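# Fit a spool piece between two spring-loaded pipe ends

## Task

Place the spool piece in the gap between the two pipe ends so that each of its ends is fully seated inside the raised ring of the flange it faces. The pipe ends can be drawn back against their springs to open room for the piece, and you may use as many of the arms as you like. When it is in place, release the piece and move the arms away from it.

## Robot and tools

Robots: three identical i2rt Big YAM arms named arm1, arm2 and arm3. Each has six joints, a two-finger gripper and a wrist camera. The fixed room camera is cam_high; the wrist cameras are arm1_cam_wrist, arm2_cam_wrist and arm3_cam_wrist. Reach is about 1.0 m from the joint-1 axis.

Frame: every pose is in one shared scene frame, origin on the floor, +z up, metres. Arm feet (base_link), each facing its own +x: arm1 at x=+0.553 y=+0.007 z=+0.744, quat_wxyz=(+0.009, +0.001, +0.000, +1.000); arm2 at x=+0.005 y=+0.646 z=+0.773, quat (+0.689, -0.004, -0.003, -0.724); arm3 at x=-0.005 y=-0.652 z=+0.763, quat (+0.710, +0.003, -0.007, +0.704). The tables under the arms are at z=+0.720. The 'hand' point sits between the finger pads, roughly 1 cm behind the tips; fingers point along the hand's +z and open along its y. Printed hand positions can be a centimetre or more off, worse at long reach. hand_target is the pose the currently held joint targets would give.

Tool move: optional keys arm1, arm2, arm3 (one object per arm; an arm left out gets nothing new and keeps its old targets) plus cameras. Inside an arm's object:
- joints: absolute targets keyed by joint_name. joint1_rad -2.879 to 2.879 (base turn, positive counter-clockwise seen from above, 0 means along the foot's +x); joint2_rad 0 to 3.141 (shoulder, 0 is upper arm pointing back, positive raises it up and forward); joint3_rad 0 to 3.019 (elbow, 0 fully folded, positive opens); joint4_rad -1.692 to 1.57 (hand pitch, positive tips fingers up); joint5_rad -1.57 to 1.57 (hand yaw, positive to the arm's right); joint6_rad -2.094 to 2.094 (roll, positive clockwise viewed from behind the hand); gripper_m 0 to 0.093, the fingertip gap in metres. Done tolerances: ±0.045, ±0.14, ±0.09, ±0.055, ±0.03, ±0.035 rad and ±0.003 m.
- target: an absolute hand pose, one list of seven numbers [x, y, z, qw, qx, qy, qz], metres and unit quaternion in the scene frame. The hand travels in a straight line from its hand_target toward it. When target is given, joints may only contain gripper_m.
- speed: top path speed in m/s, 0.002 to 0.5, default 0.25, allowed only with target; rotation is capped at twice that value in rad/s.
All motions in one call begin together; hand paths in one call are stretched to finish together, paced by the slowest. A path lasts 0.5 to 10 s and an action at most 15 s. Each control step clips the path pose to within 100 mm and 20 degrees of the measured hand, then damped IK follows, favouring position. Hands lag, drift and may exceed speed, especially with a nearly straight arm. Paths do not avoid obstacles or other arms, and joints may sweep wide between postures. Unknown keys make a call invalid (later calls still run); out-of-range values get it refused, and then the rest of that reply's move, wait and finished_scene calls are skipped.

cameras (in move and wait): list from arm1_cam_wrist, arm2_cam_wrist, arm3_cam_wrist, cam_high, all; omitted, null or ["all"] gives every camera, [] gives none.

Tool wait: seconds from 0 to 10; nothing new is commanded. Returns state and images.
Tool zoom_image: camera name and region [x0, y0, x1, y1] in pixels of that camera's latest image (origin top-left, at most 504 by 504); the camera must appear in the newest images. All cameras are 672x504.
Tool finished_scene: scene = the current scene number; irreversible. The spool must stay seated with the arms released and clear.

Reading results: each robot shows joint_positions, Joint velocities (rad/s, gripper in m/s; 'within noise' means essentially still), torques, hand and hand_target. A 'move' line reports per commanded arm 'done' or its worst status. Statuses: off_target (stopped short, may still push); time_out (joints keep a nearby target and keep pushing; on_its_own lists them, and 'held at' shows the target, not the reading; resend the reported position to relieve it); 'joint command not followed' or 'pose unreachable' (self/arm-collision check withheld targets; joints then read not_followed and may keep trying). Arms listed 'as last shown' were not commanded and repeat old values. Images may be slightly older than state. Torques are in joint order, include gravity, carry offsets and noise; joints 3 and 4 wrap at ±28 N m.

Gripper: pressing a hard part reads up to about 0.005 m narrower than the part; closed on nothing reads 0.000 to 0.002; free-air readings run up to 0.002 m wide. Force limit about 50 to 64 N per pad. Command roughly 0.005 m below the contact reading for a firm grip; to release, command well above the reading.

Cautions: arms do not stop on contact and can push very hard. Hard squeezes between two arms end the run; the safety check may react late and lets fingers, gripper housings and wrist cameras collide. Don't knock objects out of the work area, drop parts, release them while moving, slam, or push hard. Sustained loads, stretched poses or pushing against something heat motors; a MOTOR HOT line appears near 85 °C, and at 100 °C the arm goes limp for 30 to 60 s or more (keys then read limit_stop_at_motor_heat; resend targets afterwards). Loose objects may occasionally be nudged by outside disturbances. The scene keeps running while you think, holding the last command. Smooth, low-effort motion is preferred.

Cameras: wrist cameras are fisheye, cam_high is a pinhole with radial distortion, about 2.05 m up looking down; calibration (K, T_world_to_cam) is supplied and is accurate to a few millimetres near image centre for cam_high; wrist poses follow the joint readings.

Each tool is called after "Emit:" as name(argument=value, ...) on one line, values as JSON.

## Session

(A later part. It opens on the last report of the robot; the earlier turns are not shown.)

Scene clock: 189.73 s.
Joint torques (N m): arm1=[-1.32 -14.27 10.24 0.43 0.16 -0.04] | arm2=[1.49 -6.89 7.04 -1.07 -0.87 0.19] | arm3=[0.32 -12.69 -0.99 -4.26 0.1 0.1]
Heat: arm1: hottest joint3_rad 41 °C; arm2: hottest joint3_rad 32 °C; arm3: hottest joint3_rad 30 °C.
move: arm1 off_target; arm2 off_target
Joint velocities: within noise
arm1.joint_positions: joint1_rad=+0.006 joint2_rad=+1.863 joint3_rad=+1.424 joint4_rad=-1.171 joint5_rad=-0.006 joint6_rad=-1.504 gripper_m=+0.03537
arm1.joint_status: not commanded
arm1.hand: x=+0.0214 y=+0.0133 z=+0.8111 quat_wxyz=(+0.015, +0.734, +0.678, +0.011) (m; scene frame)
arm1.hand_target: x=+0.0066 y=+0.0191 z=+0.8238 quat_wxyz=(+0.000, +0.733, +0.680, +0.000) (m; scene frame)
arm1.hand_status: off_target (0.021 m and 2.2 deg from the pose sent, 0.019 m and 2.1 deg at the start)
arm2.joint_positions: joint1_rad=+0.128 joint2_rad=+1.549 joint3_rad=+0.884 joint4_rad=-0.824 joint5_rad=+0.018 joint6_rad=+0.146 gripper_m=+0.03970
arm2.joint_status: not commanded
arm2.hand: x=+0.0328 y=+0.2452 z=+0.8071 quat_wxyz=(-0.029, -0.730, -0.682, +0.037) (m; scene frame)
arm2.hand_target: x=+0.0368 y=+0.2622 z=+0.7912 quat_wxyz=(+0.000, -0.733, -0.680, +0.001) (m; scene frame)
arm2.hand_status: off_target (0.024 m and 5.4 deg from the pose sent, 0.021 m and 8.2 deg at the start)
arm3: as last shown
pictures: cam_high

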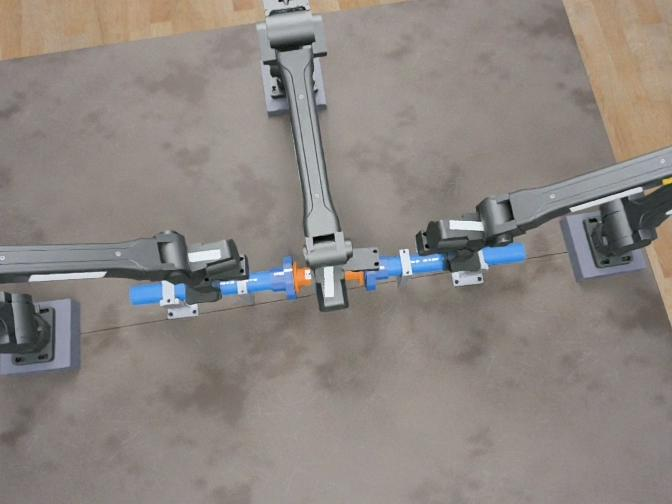

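Emit:
move(arm1={"target":[0.006,0.019,0.836,0,0.733,0.680,0],"speed":0.05}, cameras=["cam_high"])

Emit:
zoom_image(camera="cam_high", region=[270, 250, 320, 305])

Scene clock: 204.73 s.
Joint torques (N m): arm1=[-1.26 -15.33 11.36 -0.35 0.19 -0.04] | arm2=[1.55 -6.89 7.02 -1.1 -0.86 0.19] | arm3=[1.38 -12.51 -1.28 -4.48 0.11 0.05]
Heat: arm1: hottest joint3_rad 42 °C; arm2: hottest joint3_rad 33 °C; arm3: hottest joint3_rad 30 °C.
move: arm1 off_target
Joint velocities: within noise
arm1.joint_positions: joint1_rad=+0.006 joint2_rad=+1.863 joint3_rad=+1.424 joint4_rad=-1.182 joint5_rad=-0.007 joint6_rad=-1.504 gripper_m=+0.03537
arm1.joint_status: not commanded
arm1.hand: x=+0.0239 y=+0.0132 z=+0.8112 quat_wxyz=(+0.019, +0.734, +0.678, +0.015) (m; scene frame)
arm1.hand_target: x=+0.0071 y=+0.0191 z=+0.8363 quat_wxyz=(+0.000, +0.733, +0.680, +0.000) (m; scene frame)
arm1.hand_status: off_target (0.031 m and 2.8 deg from the pose sent, 0.030 m and 2.2 deg at the start)
arm2, arm3: as last shown
pictures: cam_high

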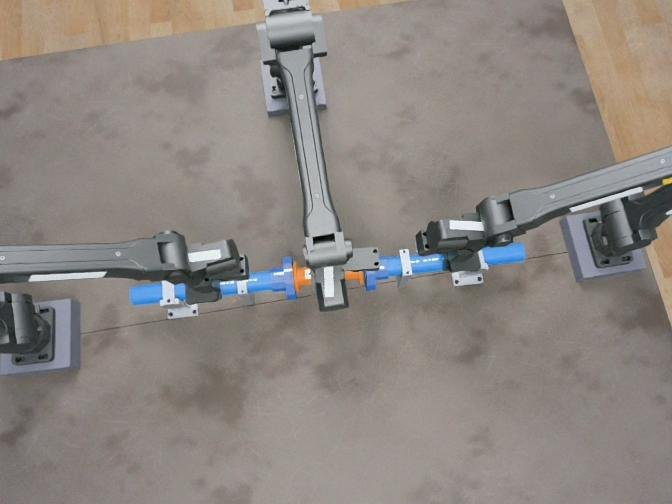

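Scaled by 9.164 from the camera's 672x504 image, which has a finer 960x720 frame.

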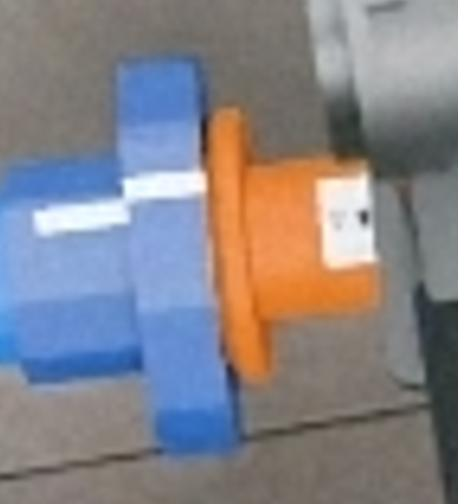

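Emit:
move(arm2={"target":[0.041,0.320,0.79,0,0.733,0.680,0],"speed":0.08}, cameras=[])

Emit:
move(arm1={"target":[0.006,0.021,0.848,0,0.733,0.680,0],"speed":0.08}, cameras=["cam_high"])

Emit:
zoom_image(camera="cam_high", region=[270, 250, 320, 305])

Scene clock: 211.30 s.
Joint torques (N m): arm1=[-1.2 -15.21 11.33 -0.13 -0.01 -0.04] | arm2=[3.08 -11.22 0.69 -2.5 -0.67 0.37] | arm3=[0.56 -12.81 -1.13 -4.36 0.12 0.03]
Heat: arm1: hottest joint3_rad 42 °C; arm2: hottest joint3_rad 33 °C; arm3: hottest joint3_rad 30 °C.
move: arm2 off_target
Joint velocities: within noise
arm1.joint_positions: joint1_rad=+0.006 joint2_rad=+1.863 joint3_rad=+1.424 joint4_rad=-1.187 joint5_rad=-0.001 joint6_rad=-1.504 gripper_m=+0.03537
arm1.joint_status: not commanded
arm1.hand: x=+0.0253 y=+0.0144 z=+0.8113 quat_wxyz=(+0.019, +0.734, +0.678, +0.019) (m; scene frame)
arm1.hand_target: x=+0.0071 y=+0.0191 z=+0.8363 quat_wxyz=(-0.001, +0.733, +0.680, +0.000) (m; scene frame)
arm1.hand_status: not commanded
arm2.joint_positions: joint1_rad=+0.129 joint2_rad=+1.492 joint3_rad=+0.812 joint4_rad=-0.759 joint5_rad=+0.017 joint6_rad=+0.147 gripper_m=+0.03970
arm2.joint_status: not commanded
arm2.hand: x=+0.0323 y=+0.2581 z=+0.8066 quat_wxyz=(-0.049, -0.729, -0.681, +0.052) (m; scene frame)
arm2.hand_target: x=+0.0387 y=+0.3155 z=+0.7896 quat_wxyz=(+0.001, -0.733, -0.680, +0.002) (m; scene frame)
arm2.hand_status: off_target (0.065 m and 8.2 deg from the pose sent, 0.077 m and 5.4 deg at the start)
arm3.joint_positions: joint1_rad=+0.003 joint2_rad=+1.392 joint3_rad=+0.790 joint4_rad=-0.782 joint5_rad=-0.011 joint6_rad=+0.042 gripper_m=+0.03710
arm3.joint_status: not commanded
arm3.hand: x=-0.0042 y=-0.2710 z=+0.8255 quat_wxyz=(-0.068, +0.687, -0.720, -0.073) (m; scene frame)
arm3.hand_target: x=-0.0079 y=-0.3554 z=+0.8068 quat_wxyz=(-0.001, +0.692, -0.722, +0.000) (m; scene frame)
arm3.hand_status: not commanded
pictures: none
No camera images: "cameras" was empty.

Scene clock: 212.30 s.
Joint torques (N m): arm1=[-1.32 -16.15 11.97 -0.23 0 -0.07] | arm2=[3.08 -11.16 0.69 -2.5 -0.67 0.37] | arm3=[0.15 -11.87 -1.16 -4.33 0.14 0.1]
Heat: arm1: hottest joint3_rad 42 °C; arm2: hottest joint3_rad 33 °C; arm3: hottest joint3_rad 30 °C.
move: arm1 off_target
Joint velocities: within noise
arm1.joint_positions: joint1_rad=+0.003 joint2_rad=+1.863 joint3_rad=+1.430 joint4_rad=-1.213 joint5_rad=-0.001 joint6_rad=-1.506 gripper_m=+0.03537
arm1.joint_status: not commanded
arm1.hand: x=+0.0289 y=+0.0158 z=+0.8139 quat_wxyz=(+0.026, +0.734, +0.678, +0.026) (m; scene frame)
arm1.hand_target: x=+0.0079 y=+0.0209 z=+0.8484 quat_wxyz=(-0.001, +0.733, +0.680, +0.000) (m; scene frame)
arm1.hand_status: off_target (0.041 m and 4.2 deg from the pose sent, 0.042 m and 3.1 deg at the start)
arm2, arm3: as last shown
arm2.hand: x=+0.0324 y=+0.2580 z=+0.8068 quat_wxyz=(-0.050, -0.729, -0.681, +0.052) (m; scene frame)
arm2.hand_target: x=+0.0387 y=+0.3155 z=+0.7897 quat_wxyz=(+0.001, -0.733, -0.680, +0.002) (m; scene frame)
pictures: cam_high

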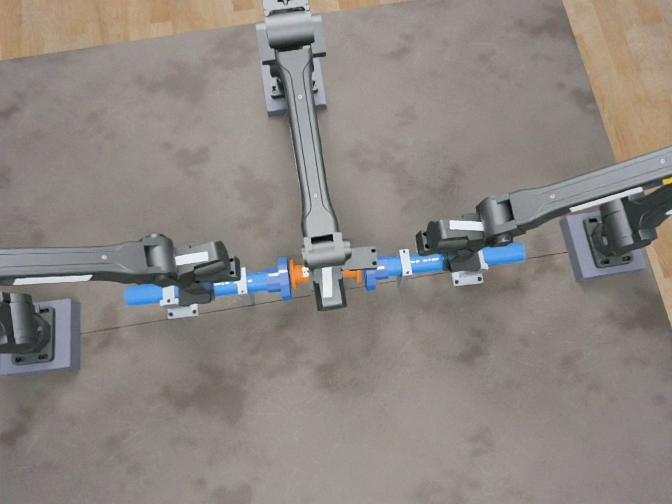

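Scaled by 9.164 from the camera's 672x504 image, which has a finer 960x720 frame.

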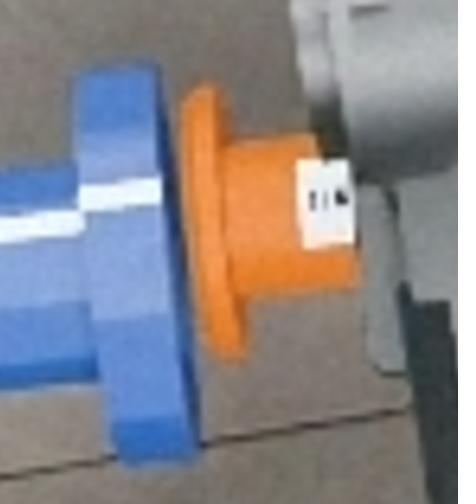

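Emit:
move(arm1={"target":[0.003,0.020,0.885,0,0.733,0.680,0],"speed":0.12}, cameras=[])

Emit:
move(arm1={"target":[0.007,0.020,0.838,0,0.733,0.680,0],"speed":0.08}, cameras=["cam_high"])

Emit:
zoom_image(camera="cam_high", region=[270, 250, 320, 305])

Scene clock: 223.57 s.
Joint torques (N m): arm1=[-1.08 -16.32 12.25 -0.17 -0.02 -0.04] | arm2=[3.02 -11.16 0.68 -2.47 -0.67 0.36] | arm3=[1.03 -12.1 -1.16 -4.46 0.17 0.06]
Heat: arm1: hottest joint3_rad 44 °C; arm2: hottest joint3_rad 33 °C; arm3: hottest joint3_rad 30 °C.
move: arm1 off_target
Joint velocities: within noise
arm1.joint_positions: joint1_rad=+0.003 joint2_rad=+1.844 joint3_rad=+1.501 joint4_rad=-1.306 joint5_rad=+0.000 joint6_rad=-1.506 gripper_m=+0.03537
arm1.joint_status: not commanded
arm1.hand: x=+0.0233 y=+0.0162 z=+0.8495 quat_wxyz=(+0.026, +0.734, +0.678, +0.027) (m; scene frame)
arm1.hand_target: x=+0.0050 y=+0.0200 z=+0.8850 quat_wxyz=(+0.000, +0.733, +0.680, +0.000) (m; scene frame)
arm1.hand_status: off_target (0.041 m and 4.3 deg from the pose sent, 0.076 m and 4.2 deg at the start)
arm2, arm3: as last shown
pictures: none
No camera images: "cameras" was empty.

Scene clock: 224.80 s.
Joint torques (N m): arm1=[-1.14 -15.15 8.66 0.79 -0.03 -0.04] | arm2=[2.96 -11.22 0.69 -2.48 -0.67 0.37] | arm3=[0.85 -12.57 -0.85 -4.27 0.17 -0.02]
Heat: arm1: hottest joint3_rad 44 °C; arm2: hottest joint3_rad 33 °C; arm3: hottest joint3_rad 30 °C.
move: arm1 off_target
Joint velocities: within noise
arm1.joint_positions: joint1_rad=+0.003 joint2_rad=+1.859 joint3_rad=+1.464 joint4_rad=-1.213 joint5_rad=+0.000 joint6_rad=-1.506 gripper_m=+0.03537
arm1.joint_status: not commanded
arm1.hand: x=+0.0154 y=+0.0163 z=+0.8273 quat_wxyz=(+0.012, +0.735, +0.678, +0.012) (m; scene frame)
arm1.hand_target: x=+0.0072 y=+0.0200 z=+0.8382 quat_wxyz=(+0.000, +0.733, +0.680, +0.000) (m; scene frame)
arm1.hand_status: off_target (0.014 m and 2.0 deg from the pose sent, 0.020 m and 4.3 deg at the start)
arm2, arm3: as last shown
pictures: cam_high

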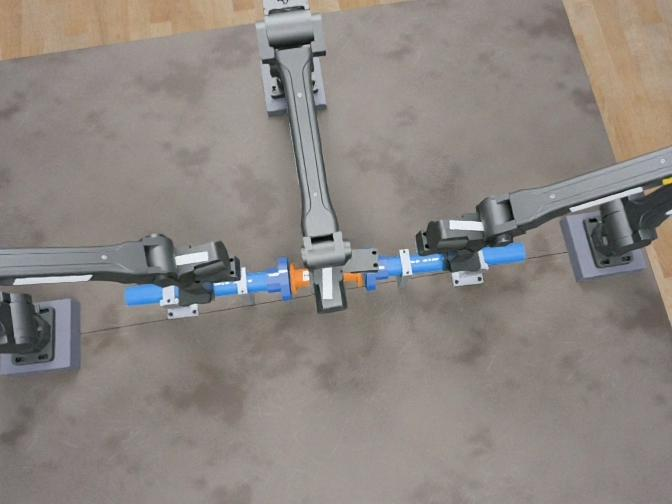

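Scaled by 9.164 from the camera's 672x504 image, which has a finer 960x720 frame.

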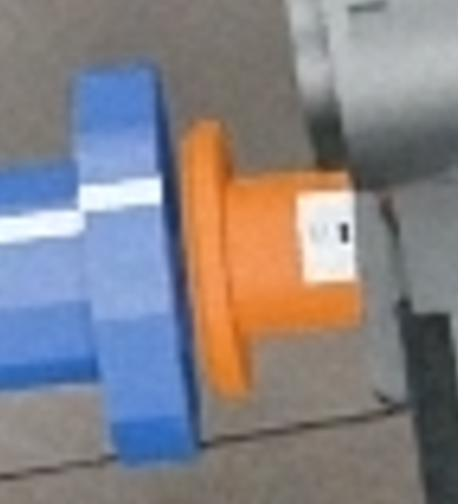

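Emit:
move(arm2={"target":[0.039,0.265,0.79,0,0.733,0.680,0],"speed":0.05}, cameras=["cam_high"])

Emit:
zoom_image(camera="cam_high", region=[270, 250, 320, 305])

Scene clock: 229.93 s.
Joint torques (N m): arm1=[-1.14 -15.27 8.68 0.79 -0.03 -0.04] | arm2=[1.9 -7.24 6.71 -1.33 -0.87 0.24] | arm3=[1.44 -12.63 -1.1 -4.33 0.11 0.06]
Heat: arm1: hottest joint3_rad 43 °C; arm2: hottest joint3_rad 33 °C; arm3: hottest joint3_rad 30 °C.
move: arm2 off_target
Joint velocities: within noise
arm1, arm3: as last shown
arm2.joint_positions: joint1_rad=+0.128 joint2_rad=+1.546 joint3_rad=+0.880 joint4_rad=-0.817 joint5_rad=+0.019 joint6_rad=+0.146 gripper_m=+0.03970
arm2.joint_status: not commanded
arm2.hand: x=+0.0329 y=+0.2449 z=+0.8072 quat_wxyz=(-0.032, -0.730, -0.682, +0.039) (m; scene frame)
arm2.hand_target: x=+0.0386 y=+0.2651 z=+0.7914 quat_wxyz=(+0.000, -0.733, -0.680, +0.001) (m; scene frame)
arm2.hand_status: off_target (0.027 m and 5.8 deg from the pose sent, 0.019 m and 8.3 deg at the start)
pictures: cam_high

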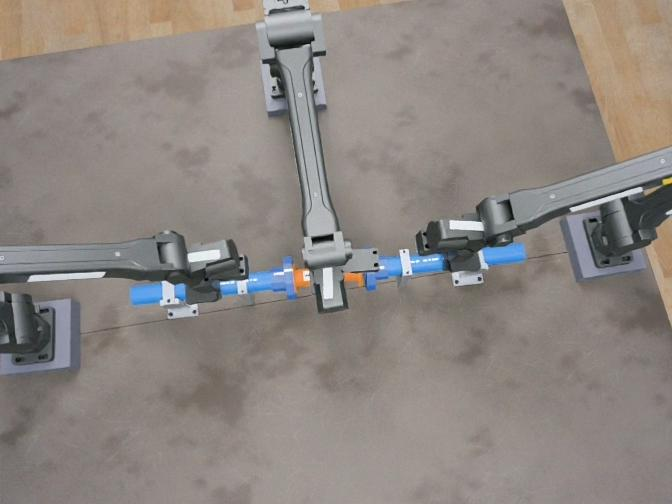

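Scaled by 9.164 from the camera's 672x504 image, which has a finer 960x720 frame.

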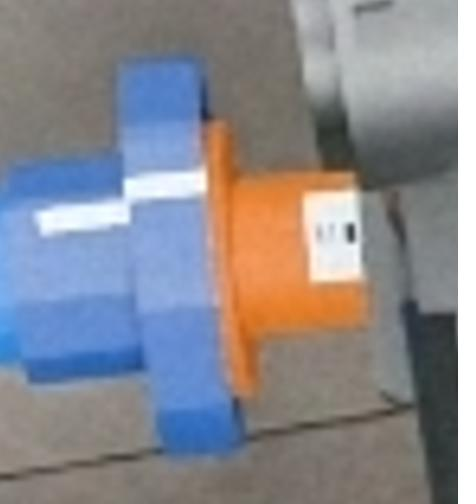

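Emit:
move(arm2={"target":[0.036,0.225,0.795,0,0.733,0.680,0],"speed":0.05}, cameras=["cam_high"])

Emit:
zoom_image(camera="cam_high", region=[270, 250, 320, 305])

Emit:
zoom_image(camera="cam_high", region=[345, 245, 395, 300])

Scene clock: 234.27 s.
Joint torques (N m): arm1=[-1.61 -15.27 8.69 0.79 0.25 -0.04] | arm2=[1.26 -6.36 9.96 0.77 -0.56 0.14] | arm3=[-0.15 -12.22 -1.28 -4.33 0.1 0.08]
Heat: arm1: hottest joint3_rad 43 °C; arm2: hottest joint3_rad 33 °C; arm3: hottest joint3_rad 30 °C.
move: arm2 off_target
Joint velocities: within noise
arm1.joint_positions: joint1_rad=+0.008 joint2_rad=+1.859 joint3_rad=+1.464 joint4_rad=-1.213 joint5_rad=-0.009 joint6_rad=-1.506 gripper_m=+0.03537
arm1.joint_status: not commanded
arm1.hand: x=+0.0153 y=+0.0118 z=+0.8273 quat_wxyz=(+0.015, +0.733, +0.680, +0.010) (m; scene frame)
arm1.hand_target: x=+0.0072 y=+0.0201 z=+0.8382 quat_wxyz=(+0.000, +0.733, +0.680, +0.000) (m; scene frame)
arm1.hand_status: not commanded
arm2.joint_positions: joint1_rad=+0.122 joint2_rad=+1.607 joint3_rad=+0.958 joint4_rad=-0.915 joint5_rad=+0.011 joint6_rad=+0.142 gripper_m=+0.03970
arm2.joint_status: not commanded
arm2.hand: x=+0.0323 y=+0.2375 z=+0.8074 quat_wxyz=(-0.003, -0.731, -0.682, +0.011) (m; scene frame)
arm2.hand_target: x=+0.0359 y=+0.2259 z=+0.7952 quat_wxyz=(+0.000, -0.733, -0.680, +0.000) (m; scene frame)
arm2.hand_status: off_target (0.018 m and 1.3 deg from the pose sent, 0.024 m and 5.8 deg at the start)
arm3: as last shown
pictures: cam_high

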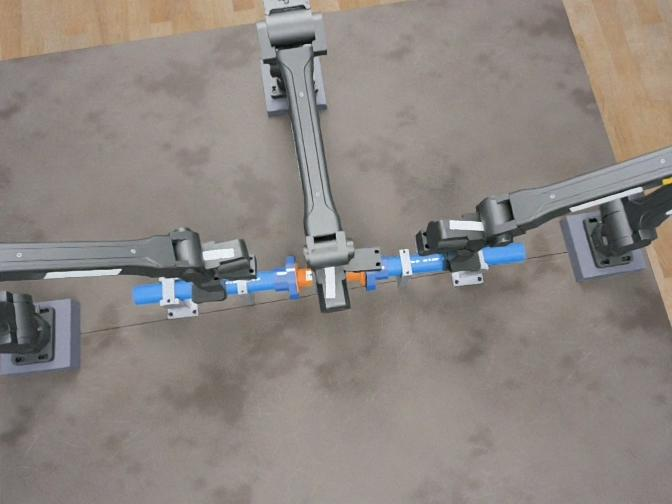

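Scaled by 9.164 from the camera's 672x504 image, which has a finer 960x720 frame.

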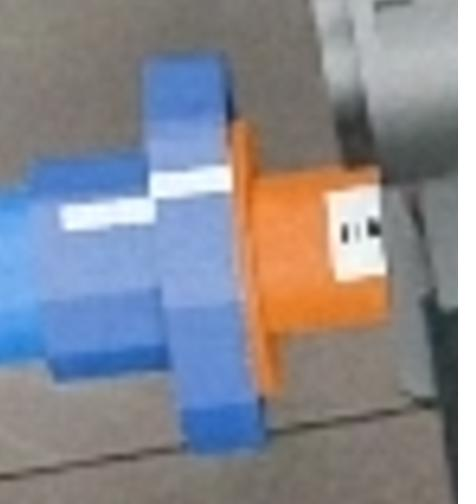

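Scaled by 9.164 from the camera's 672x504 image, which has a finer 960x720 frame.

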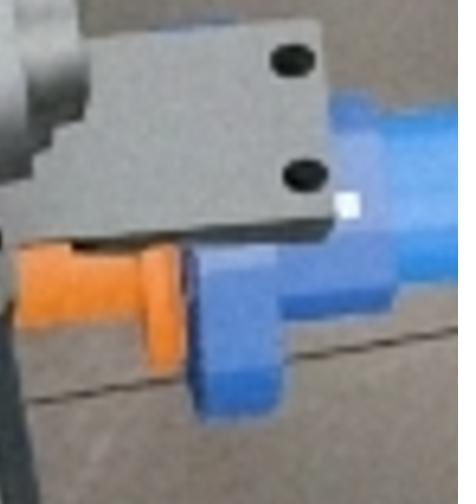

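Emit:
move(arm3={"target":[-0.006,-0.300,0.814,0,-0.692,0.722,0],"speed":0.05}, cameras=["cam_high"])

Emit:
zoom_image(camera="cam_high", region=[345, 245, 395, 300])

Emit:
zoom_image(camera="cam_high", region=[270, 250, 320, 305])

Scene clock: 241.20 s.
Joint torques (N m): arm1=[-1.61 -15.21 8.69 0.79 0.22 -0.04] | arm2=[1.2 -6.36 9.94 0.75 -0.55 0.14] | arm3=[0.32 -7.59 5.45 -2.45 0.04 -0.01]
Heat: arm1: hottest joint3_rad 43 °C; arm2: hottest joint3_rad 35 °C; arm3: hottest joint3_rad 30 °C.
move: arm3 off_target
Joint velocities: within noise
arm1, arm2: as last shown
arm1.joint_positions: joint1_rad=+0.008 joint2_rad=+1.859 joint3_rad=+1.464 joint4_rad=-1.213 joint5_rad=-0.008 joint6_rad=-1.506 gripper_m=+0.03537
arm1.hand: x=+0.0154 y=+0.0119 z=+0.8273 quat_wxyz=(+0.015, +0.733, +0.680, +0.010) (m; scene frame)
arm2.joint_positions: joint1_rad=+0.122 joint2_rad=+1.607 joint3_rad=+0.958 joint4_rad=-0.916 joint5_rad=+0.011 joint6_rad=+0.141 gripper_m=+0.03970
arm2.hand: x=+0.0324 y=+0.2376 z=+0.8074 quat_wxyz=(-0.002, -0.731, -0.682, +0.011) (m; scene frame)
arm3.joint_positions: joint1_rad=+0.003 joint2_rad=+1.458 joint3_rad=+0.872 joint4_rad=-0.859 joint5_rad=-0.010 joint6_rad=+0.042 gripper_m=+0.03710
arm3.joint_status: not commanded
arm3.hand: x=-0.0041 y=-0.2567 z=+0.8281 quat_wxyz=(-0.047, +0.688, -0.722, -0.052) (m; scene frame)
arm3.hand_target: x=-0.0057 y=-0.2977 z=+0.8150 quat_wxyz=(-0.001, +0.692, -0.722, -0.001) (m; scene frame)
arm3.hand_status: off_target (0.046 m and 8.0 deg from the pose sent, 0.031 m and 11.5 deg at the start)
pictures: cam_high

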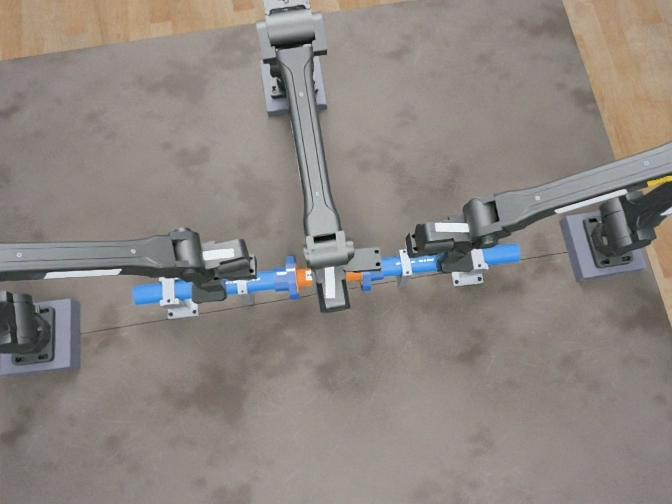

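Scaled by 9.164 from the camera's 672x504 image, which has a finer 960x720 frame.

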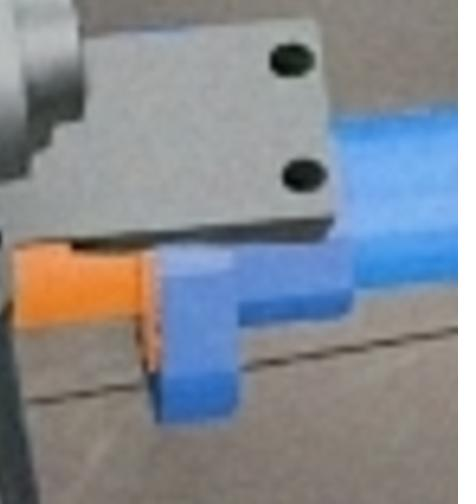

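Scaled by 9.164 from the camera's 672x504 image, which has a finer 960x720 frame.

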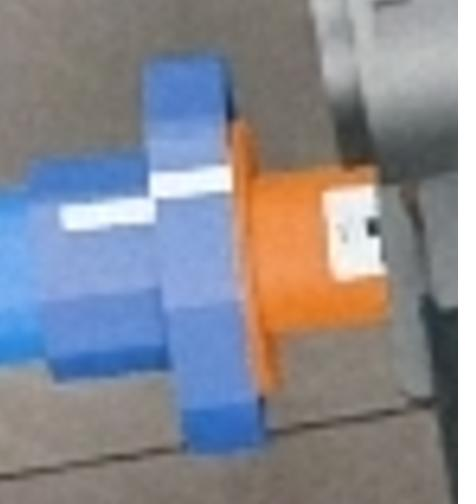

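Emit:
move(arm3={"target":[-0.003,-0.240,0.818,0,-0.692,0.722,0],"speed":0.05}, arm2={"target":[0.034,0.210,0.797,0,0.733,0.680,0],"speed":0.05}, cameras=["cam_high"])

Emit:
zoom_image(camera="cam_high", region=[345, 245, 395, 300])

Emit:
zoom_image(camera="cam_high", region=[270, 250, 320, 305])

Scene clock: 249.83 s.
Joint torques (N m): arm1=[-1.55 -15.09 8.69 0.8 -0.16 -0.03] | arm2=[0.97 -6.12 11.45 1.54 -0.37 0.1] | arm3=[-0.56 -5.42 10.29 0.83 0.13 -0.07]
Heat: arm1: hottest joint3_rad 43 °C; arm2: hottest joint3_rad 36 °C; arm3: hottest joint3_rad 30 °C.
move: arm2 off_target; arm3 off_target
Joint velocities: within noise
arm1.joint_positions: joint1_rad=+0.007 joint2_rad=+1.858 joint3_rad=+1.464 joint4_rad=-1.213 joint5_rad=+0.003 joint6_rad=-1.506 gripper_m=+0.03537
arm1.joint_status: not commanded
arm1.hand: x=+0.0153 y=+0.0144 z=+0.8276 quat_wxyz=(+0.011, +0.733, +0.680, +0.013) (m; scene frame)
arm1.hand_target: x=+0.0072 y=+0.0200 z=+0.8381 quat_wxyz=(+0.000, +0.733, +0.680, +0.000) (m; scene frame)
arm1.hand_status: not commanded
arm2.joint_positions: joint1_rad=+0.120 joint2_rad=+1.627 joint3_rad=+0.984 joint4_rad=-0.958 joint5_rad=+0.006 joint6_rad=+0.139 gripper_m=+0.03970
arm2.joint_status: not commanded
arm2.hand: x=+0.0320 y=+0.2376 z=+0.8075 quat_wxyz=(+0.010, -0.731, -0.682, -0.003) (m; scene frame)
arm2.hand_target: x=+0.0338 y=+0.2118 z=+0.7978 quat_wxyz=(+0.000, -0.733, -0.680, +0.000) (m; scene frame)
arm2.hand_status: off_target (0.030 m and 1.3 deg from the pose sent, 0.029 m and 1.3 deg at the start)
arm3.joint_positions: joint1_rad=+0.003 joint2_rad=+1.546 joint3_rad=+0.978 joint4_rad=-0.995 joint5_rad=-0.011 joint6_rad=+0.042 gripper_m=+0.03710
arm3.joint_status: not commanded
arm3.hand: x=-0.0041 y=-0.2485 z=+0.8280 quat_wxyz=(-0.006, +0.690, -0.724, -0.009) (m; scene frame)
arm3.hand_target: x=-0.0031 y=-0.2406 z=+0.8180 quat_wxyz=(+0.000, +0.692, -0.722, +0.000) (m; scene frame)
arm3.hand_status: off_target (0.013 m and 1.3 deg from the pose sent, 0.020 m and 8.1 deg at the start)
pictures: cam_high

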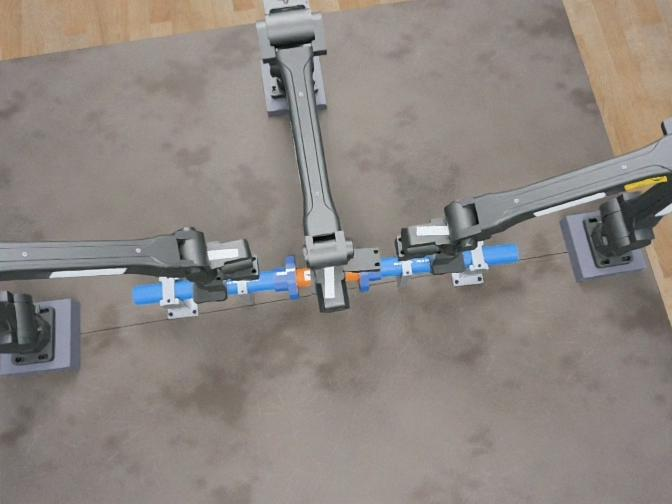

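Scaled by 9.164 from the camera's 672x504 image, which has a finer 960x720 frame.

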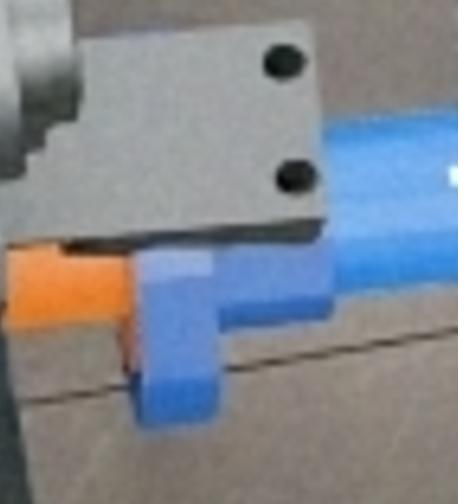

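Scaled by 9.164 from the camera's 672x504 image, which has a finer 960x720 frame.

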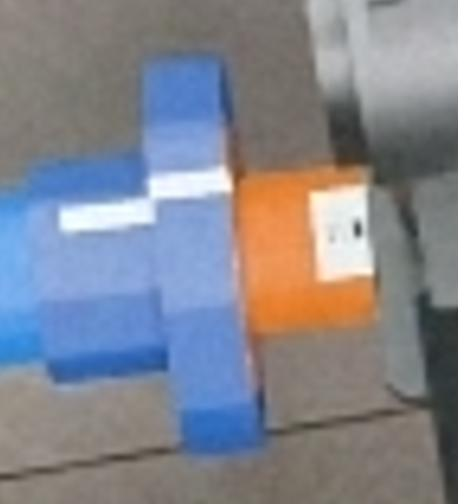

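Emit:
move(arm3={"target":[-0.002,-0.200,0.82,0,-0.692,0.722,0],"speed":0.05}, cameras=[])

Emit:
move(arm2={"joints":{"gripper_m":0.085}}, arm3={"joints":{"gripper_m":0.085}}, cameras=["cam_high"])

Emit:
zoom_image(camera="cam_high", region=[265, 225, 405, 325])

Emit:
move(arm1={"joints":{"gripper_m":0.07}}, cameras=[])

Emit:
move(arm1={"target":[0.008,0.014,0.97,0,0.733,0.680,0],"speed":0.15}, arm2={"target":[0.034,0.238,0.95,0,0.733,0.680,0],"speed":0.15}, arm3={"target":[-0.003,-0.245,0.95,0,-0.692,0.722,0],"speed":0.15}, cameras=[])

Emit:
move(arm1={"target":[0.2,0.01,1.03,0,0.733,0.680,0]})

Emit:
zoom_image(camera="cam_high", region=[265, 225, 405, 325])

Scene clock: 259.70 s.
Joint torques (N m): arm1=[-1.32 -15.15 8.68 0.8 -0.24 -0.02] | arm2=[0.85 -6.12 11.44 1.83 -0.32 0.1] | arm3=[-0.67 -9.58 7.88 0.95 0.04 -0.02]
Heat: arm1: hottest joint3_rad 42 °C; arm2: hottest joint3_rad 36 °C; arm3: hottest joint3_rad 30 °C.
move: arm3 not_followed
Joint velocities: within noise
arm1.joint_positions: joint1_rad=+0.005 joint2_rad=+1.858 joint3_rad=+1.464 joint4_rad=-1.213 joint5_rad=+0.006 joint6_rad=-1.508 gripper_m=+0.03537
arm1.joint_status: not commanded
arm1.hand: x=+0.0154 y=+0.0163 z=+0.8276 quat_wxyz=(+0.010, +0.734, +0.679, +0.014) (m; scene frame)
arm1.hand_target: x=+0.0072 y=+0.0201 z=+0.8381 quat_wxyz=(+0.000, +0.733, +0.680, +0.000) (m; scene frame)
arm1.hand_status: not commanded
arm2.joint_positions: joint1_rad=+0.120 joint2_rad=+1.627 joint3_rad=+0.984 joint4_rad=-0.965 joint5_rad=+0.006 joint6_rad=+0.139 gripper_m=+0.03970
arm2.joint_status: not commanded
arm2.hand: x=+0.0320 y=+0.2395 z=+0.8075 quat_wxyz=(+0.013, -0.731, -0.682, -0.005) (m; scene frame)
arm2.hand_target: x=+0.0337 y=+0.2118 z=+0.7978 quat_wxyz=(+0.000, -0.733, -0.680, +0.000) (m; scene frame)
arm2.hand_status: not commanded
arm3.joint_positions: joint1_rad=+0.003 joint2_rad=+1.582 joint3_rad=+1.023 joint4_rad=-1.056 joint5_rad=-0.013 joint6_rad=+0.042 gripper_m=+0.03710
arm3.joint_status: not commanded
arm3.on_its_own: joint4_rad is held at -1.051, not at its first target -0.994
arm3.hand: x=-0.0044 y=-0.2456 z=+0.8290 quat_wxyz=(+0.013, +0.690, -0.724, +0.009) (m; scene frame)
arm3.hand_target: x=-0.0040 y=-0.2452 z=+0.8284 quat_wxyz=(+0.011, +0.690, -0.724, +0.008) (m; scene frame)
arm3.hand_status: not_followed (0.046 m and 1.8 deg from the pose sent, 0.049 m and 1.3 deg at the start)
pictures: none
pose unreachable (arm3 arm): on one or more control steps of this call this arm could not follow its commanded pose, so it was not sent that pose on those steps. On the call's last step it was still not sent that pose. It may still have moved: this result reports where it is.
cause: moving toward the commanded pose would bring a part of the arm too close to another arm (this arm's wrist (the part past joint 4) and the arm1 arm's wrist camera).
No camera images: "cameras" was empty.

Scene clock: 260.77 s.
Joint torques (N m): arm1=[-0.91 -15.15 8.68 0.8 -0.32 0.03] | arm2=[0.91 -10.93 9.89 0.7 -0.1 0.1] | arm3=[-0.21 -9.05 7.61 1.06 -0.02 -0.03]
Heat: arm1: hottest joint3_rad 42 °C; arm2: hottest joint3_rad 37 °C; arm3: hottest joint3_rad 31 °C.
move: arm2 done; arm3 done
Joint velocities: within noise
arm1.joint_positions: joint1_rad=+0.000 joint2_rad=+1.858 joint3_rad=+1.464 joint4_rad=-1.213 joint5_rad=+0.008 joint6_rad=-1.512 gripper_m=+0.03537
arm1.joint_status: not commanded
arm1.hand: x=+0.0154 y=+0.0191 z=+0.8276 quat_wxyz=(+0.009, +0.734, +0.679, +0.015) (m; scene frame)
arm1.hand_target: x=+0.0072 y=+0.0199 z=+0.8381 quat_wxyz=(+0.000, +0.733, +0.680, +0.000) (m; scene frame)
arm1.hand_status: not commanded
arm2.joint_positions: joint1_rad=+0.120 joint2_rad=+1.681 joint3_rad=+1.000 joint4_rad=-0.935 joint5_rad=+0.001 joint6_rad=+0.139 gripper_m=+0.08492
arm2.joint_status: all done
arm2.hand: x=+0.0334 y=+0.2303 z=+0.7910 quat_wxyz=(+0.014, -0.731, -0.682, -0.010) (m; scene frame)
arm2.hand_target: x=+0.0338 y=+0.2118 z=+0.7978 quat_wxyz=(+0.000, -0.733, -0.680, +0.000) (m; scene frame)
arm2.hand_status: not commanded
arm3.joint_positions: joint1_rad=+0.003 joint2_rad=+1.582 joint3_rad=+1.023 joint4_rad=-1.056 joint5_rad=-0.013 joint6_rad=+0.042 gripper_m=+0.08495
arm3.joint_status: all done
arm3.on_its_own: joint4_rad is held at -1.051, not at its first target -0.994
arm3.hand: x=-0.0044 y=-0.2456 z=+0.8290 quat_wxyz=(+0.013, +0.690, -0.724, +0.009) (m; scene frame)
arm3.hand_target: x=-0.0041 y=-0.2452 z=+0.8284 quat_wxyz=(+0.011, +0.690, -0.724, +0.008) (m; scene frame)
arm3.hand_status: not commanded
pictures: cam_high

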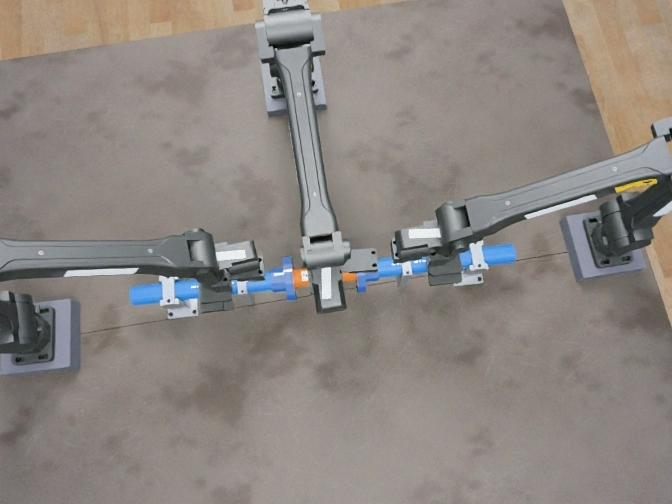

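Scaled by 3.600 from the camera's 672x504 image, which has a finer 960x720 frame.

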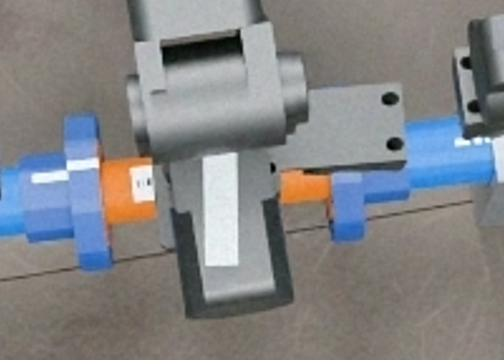

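Scene clock: 261.40 s.
Joint torques (N m): arm1=[-0.79 -15.15 8.68 0.8 -0.17 0.03] | arm2=[0.91 -10.99 9.88 0.7 -0.1 0.1] | arm3=[-0.73 -9.93 7.73 0.69 -0.02 0]
Heat: arm1: hottest joint3_rad 42 °C; arm2: hottest joint3_rad 37 °C; arm3: hottest joint3_rad 31 °C.
move: arm1 done
Joint velocities: within noise
arm1.joint_positions: joint1_rad=+0.000 joint2_rad=+1.858 joint3_rad=+1.464 joint4_rad=-1.213 joint5_rad=+0.004 joint6_rad=-1.512 gripper_m=+0.06983
arm1.joint_status: all done
arm1.hand: x=+0.0154 y=+0.0184 z=+0.8276 quat_wxyz=(+0.011, +0.734, +0.679, +0.013) (m; scene frame)
arm1.hand_target: x=+0.0072 y=+0.0200 z=+0.8381 quat_wxyz=(+0.000, +0.733, +0.680, +0.000) (m; scene frame)
arm1.hand_status: not commanded
arm2, arm3: as last shown
arm3.joint_positions: joint1_rad=+0.003 joint2_rad=+1.582 joint3_rad=+1.023 joint4_rad=-1.056 joint5_rad=-0.013 joint6_rad=+0.042 gripper_m=+0.08496
arm3.on_its_own: joint4_rad is held at -1.051, not at its first target -0.994
pictures: none
No camera images: "cameras" was empty.

Scene clock: 263.17 s.
Joint torques (N m): arm1=[-0.09 -14.97 12.19 -0.12 -0.17 0.15] | arm2=[1.2 -10.29 12.1 0.08 -0.11 0.13] | arm3=[-1.2 -8.06 12.46 0.49 0.02 -0.06]
Heat: arm1: hottest joint3_rad 42 °C; arm2: hottest joint3_rad 37 °C; arm3: hottest joint3_rad 31 °C.
move: arm1 off_target; arm2 off_target; arm3 off_target
Joint velocities: within noise
arm1.joint_positions: joint1_rad=+0.000 joint2_rad=+1.783 joint3_rad=+1.671 joint4_rad=-1.515 joint5_rad=+0.003 joint6_rad=-1.512 gripper_m=+0.06994
arm1.joint_status: not commanded
arm1.hand: x=+0.0199 y=+0.0182 z=+0.9441 quat_wxyz=(+0.018, +0.734, +0.679, +0.020) (m; scene frame)
arm1.hand_target: x=+0.0092 y=+0.0139 z=+0.9700 quat_wxyz=(+0.000, +0.733, +0.680, +0.000) (m; scene frame)
arm1.hand_status: off_target (0.029 m and 3.1 deg from the pose sent, 0.143 m and 2.0 deg at the start)
arm2.joint_positions: joint1_rad=+0.120 joint2_rad=+1.451 joint3_rad=+1.148 joint4_rad=-1.318 joint5_rad=+0.001 joint6_rad=+0.139 gripper_m=+0.08492
arm2.joint_status: not commanded
arm2.hand: x=+0.0323 y=+0.2522 z=+0.9324 quat_wxyz=(+0.016, -0.731, -0.682, -0.011) (m; scene frame)
arm2.hand_target: x=+0.0339 y=+0.2387 z=+0.9501 quat_wxyz=(+0.000, -0.733, -0.680, +0.000) (m; scene frame)
arm2.hand_status: off_target (0.023 m and 2.3 deg from the pose sent, 0.159 m and 2.0 deg at the start)
arm3.joint_positions: joint1_rad=+0.003 joint2_rad=+1.444 joint3_rad=+1.164 joint4_rad=-1.346 joint5_rad=-0.009 joint6_rad=+0.042 gripper_m=+0.08496
arm3.joint_status: not commanded
arm3.hand: x=-0.0044 y=-0.2592 z=+0.9323 quat_wxyz=(+0.015, +0.690, -0.724, +0.014) (m; scene frame)
arm3.hand_target: x=-0.0031 y=-0.2458 z=+0.9501 quat_wxyz=(+0.000, +0.692, -0.722, +0.000) (m; scene frame)
arm3.hand_status: off_target (0.023 m and 2.4 deg from the pose sent, 0.121 m and 1.8 deg at the start)
pictures: none
No camera images: "cameras" was empty.

Scene clock: 264.83 s.
Joint torques (N m): arm1=[-0.03 -7.36 8.75 0.01 -0.15 0.22] | arm2=[1.14 -10.23 12.12 0.12 -0.11 0.13] | arm3=[0.15 -8.76 12.78 0.47 0.03 -0.12]
Heat: arm1: hottest joint3_rad 42 °C; arm2: hottest joint3_rad 37 °C; arm3: hottest joint3_rad 31 °C.
move: arm1 done
Joint velocities: within noise
arm1.joint_positions: joint1_rad=+0.005 joint2_rad=+1.267 joint3_rad=+1.309 joint4_rad=-1.611 joint5_rad=+0.002 joint6_rad=-1.512 gripper_m=+0.06994
arm1.joint_status: not commanded
arm1.hand: x=+0.1983 y=+0.0133 z=+1.0277 quat_wxyz=(-0.002, +0.732, +0.681, -0.001) (m; scene frame)
arm1.hand_target: x=+0.2000 y=+0.0100 z=+1.0299 quat_wxyz=(+0.000, +0.733, +0.680, +0.000) (m; scene frame)
arm1.hand_status: done (0.004 m and 0.3 deg from the pose sent, 0.200 m and 3.1 deg at the start)
arm2, arm3: as last shown
arm3.hand_target: x=-0.0031 y=-0.2457 z=+0.9501 quat_wxyz=(+0.000, +0.692, -0.722, +0.000) (m; scene frame)
pictures: arm1_cam_wrist, arm2_cam_wrist, arm3_cam_wrist, cam_high
camera_calibration:
arm1_cam_wrist: T_world_to_cam=[[-0.997305, 0.0733389, -0.00195584, 0.200424], [0.0586517, 0.813028, 0.579263, -0.612554], [0.0440727, 0.577587, -0.815138, 0.946225], [0, 0, 0, 1]] pos_world=[0.194109, -0.0632031, 1.12653]
arm2_cam_wrist: T_world_to_cam=[[-0.997039, 0.0762224, 0.0102128, 0.00575344], [0.0660634, 0.780931, 0.621114, -0.772858], [0.0393674, 0.61995, -0.783653, 0.693982], [0, 0, 0, 1]] pos_world=[0.0294737, 0.172876, 1.02382]
arm3_cam_wrist: T_world_to_cam=[[0.99881, -0.0487681, 0.000518607, -0.00870072], [-0.0388285, -0.788715, 0.613531, -0.771001], [-0.0295117, -0.612821, -0.78967, 0.701165], [0, 0, 0, 1]] pos_world=[-0.000553874, -0.178836, 1.02673]

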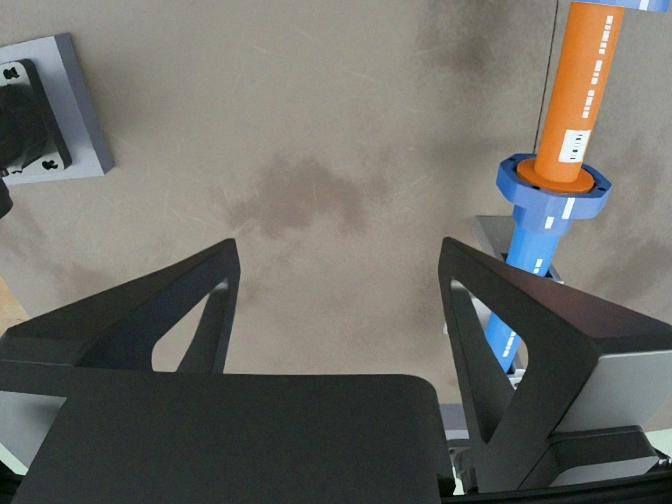

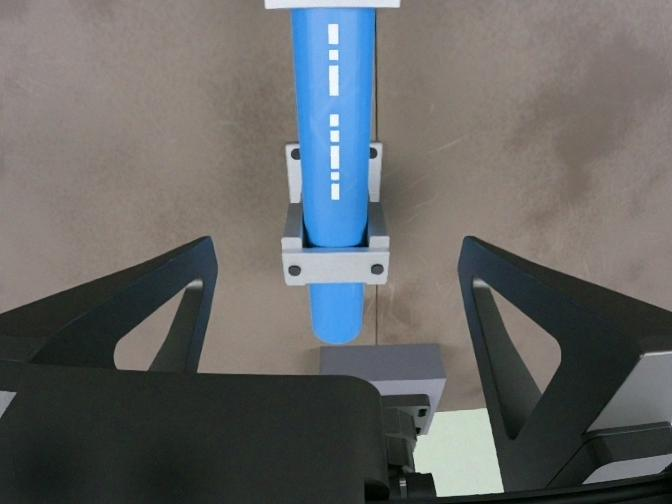

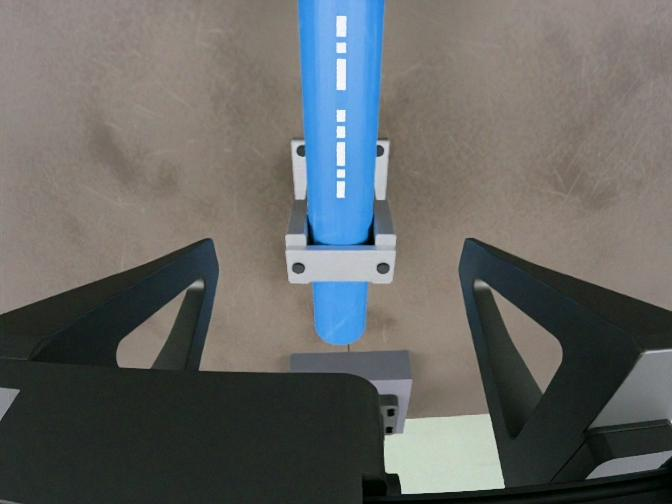

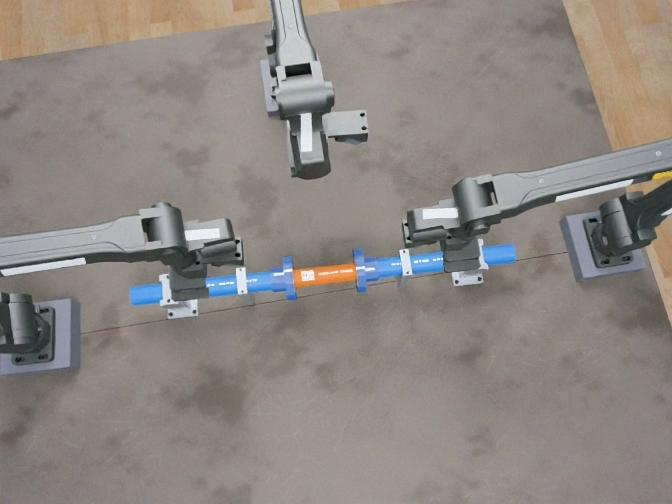

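Scaled by 3.600 from the camera's 672x504 image, which has a finer 960x720 frame.

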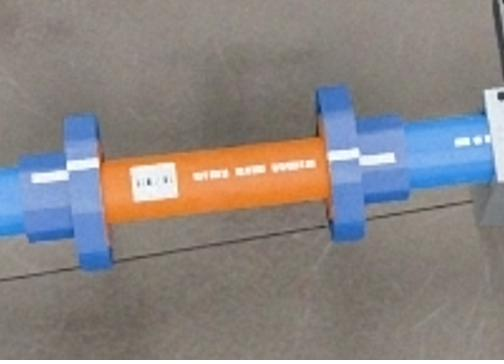

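Emit:
finished_scene(scene=1)

The scene is finished: the task was done.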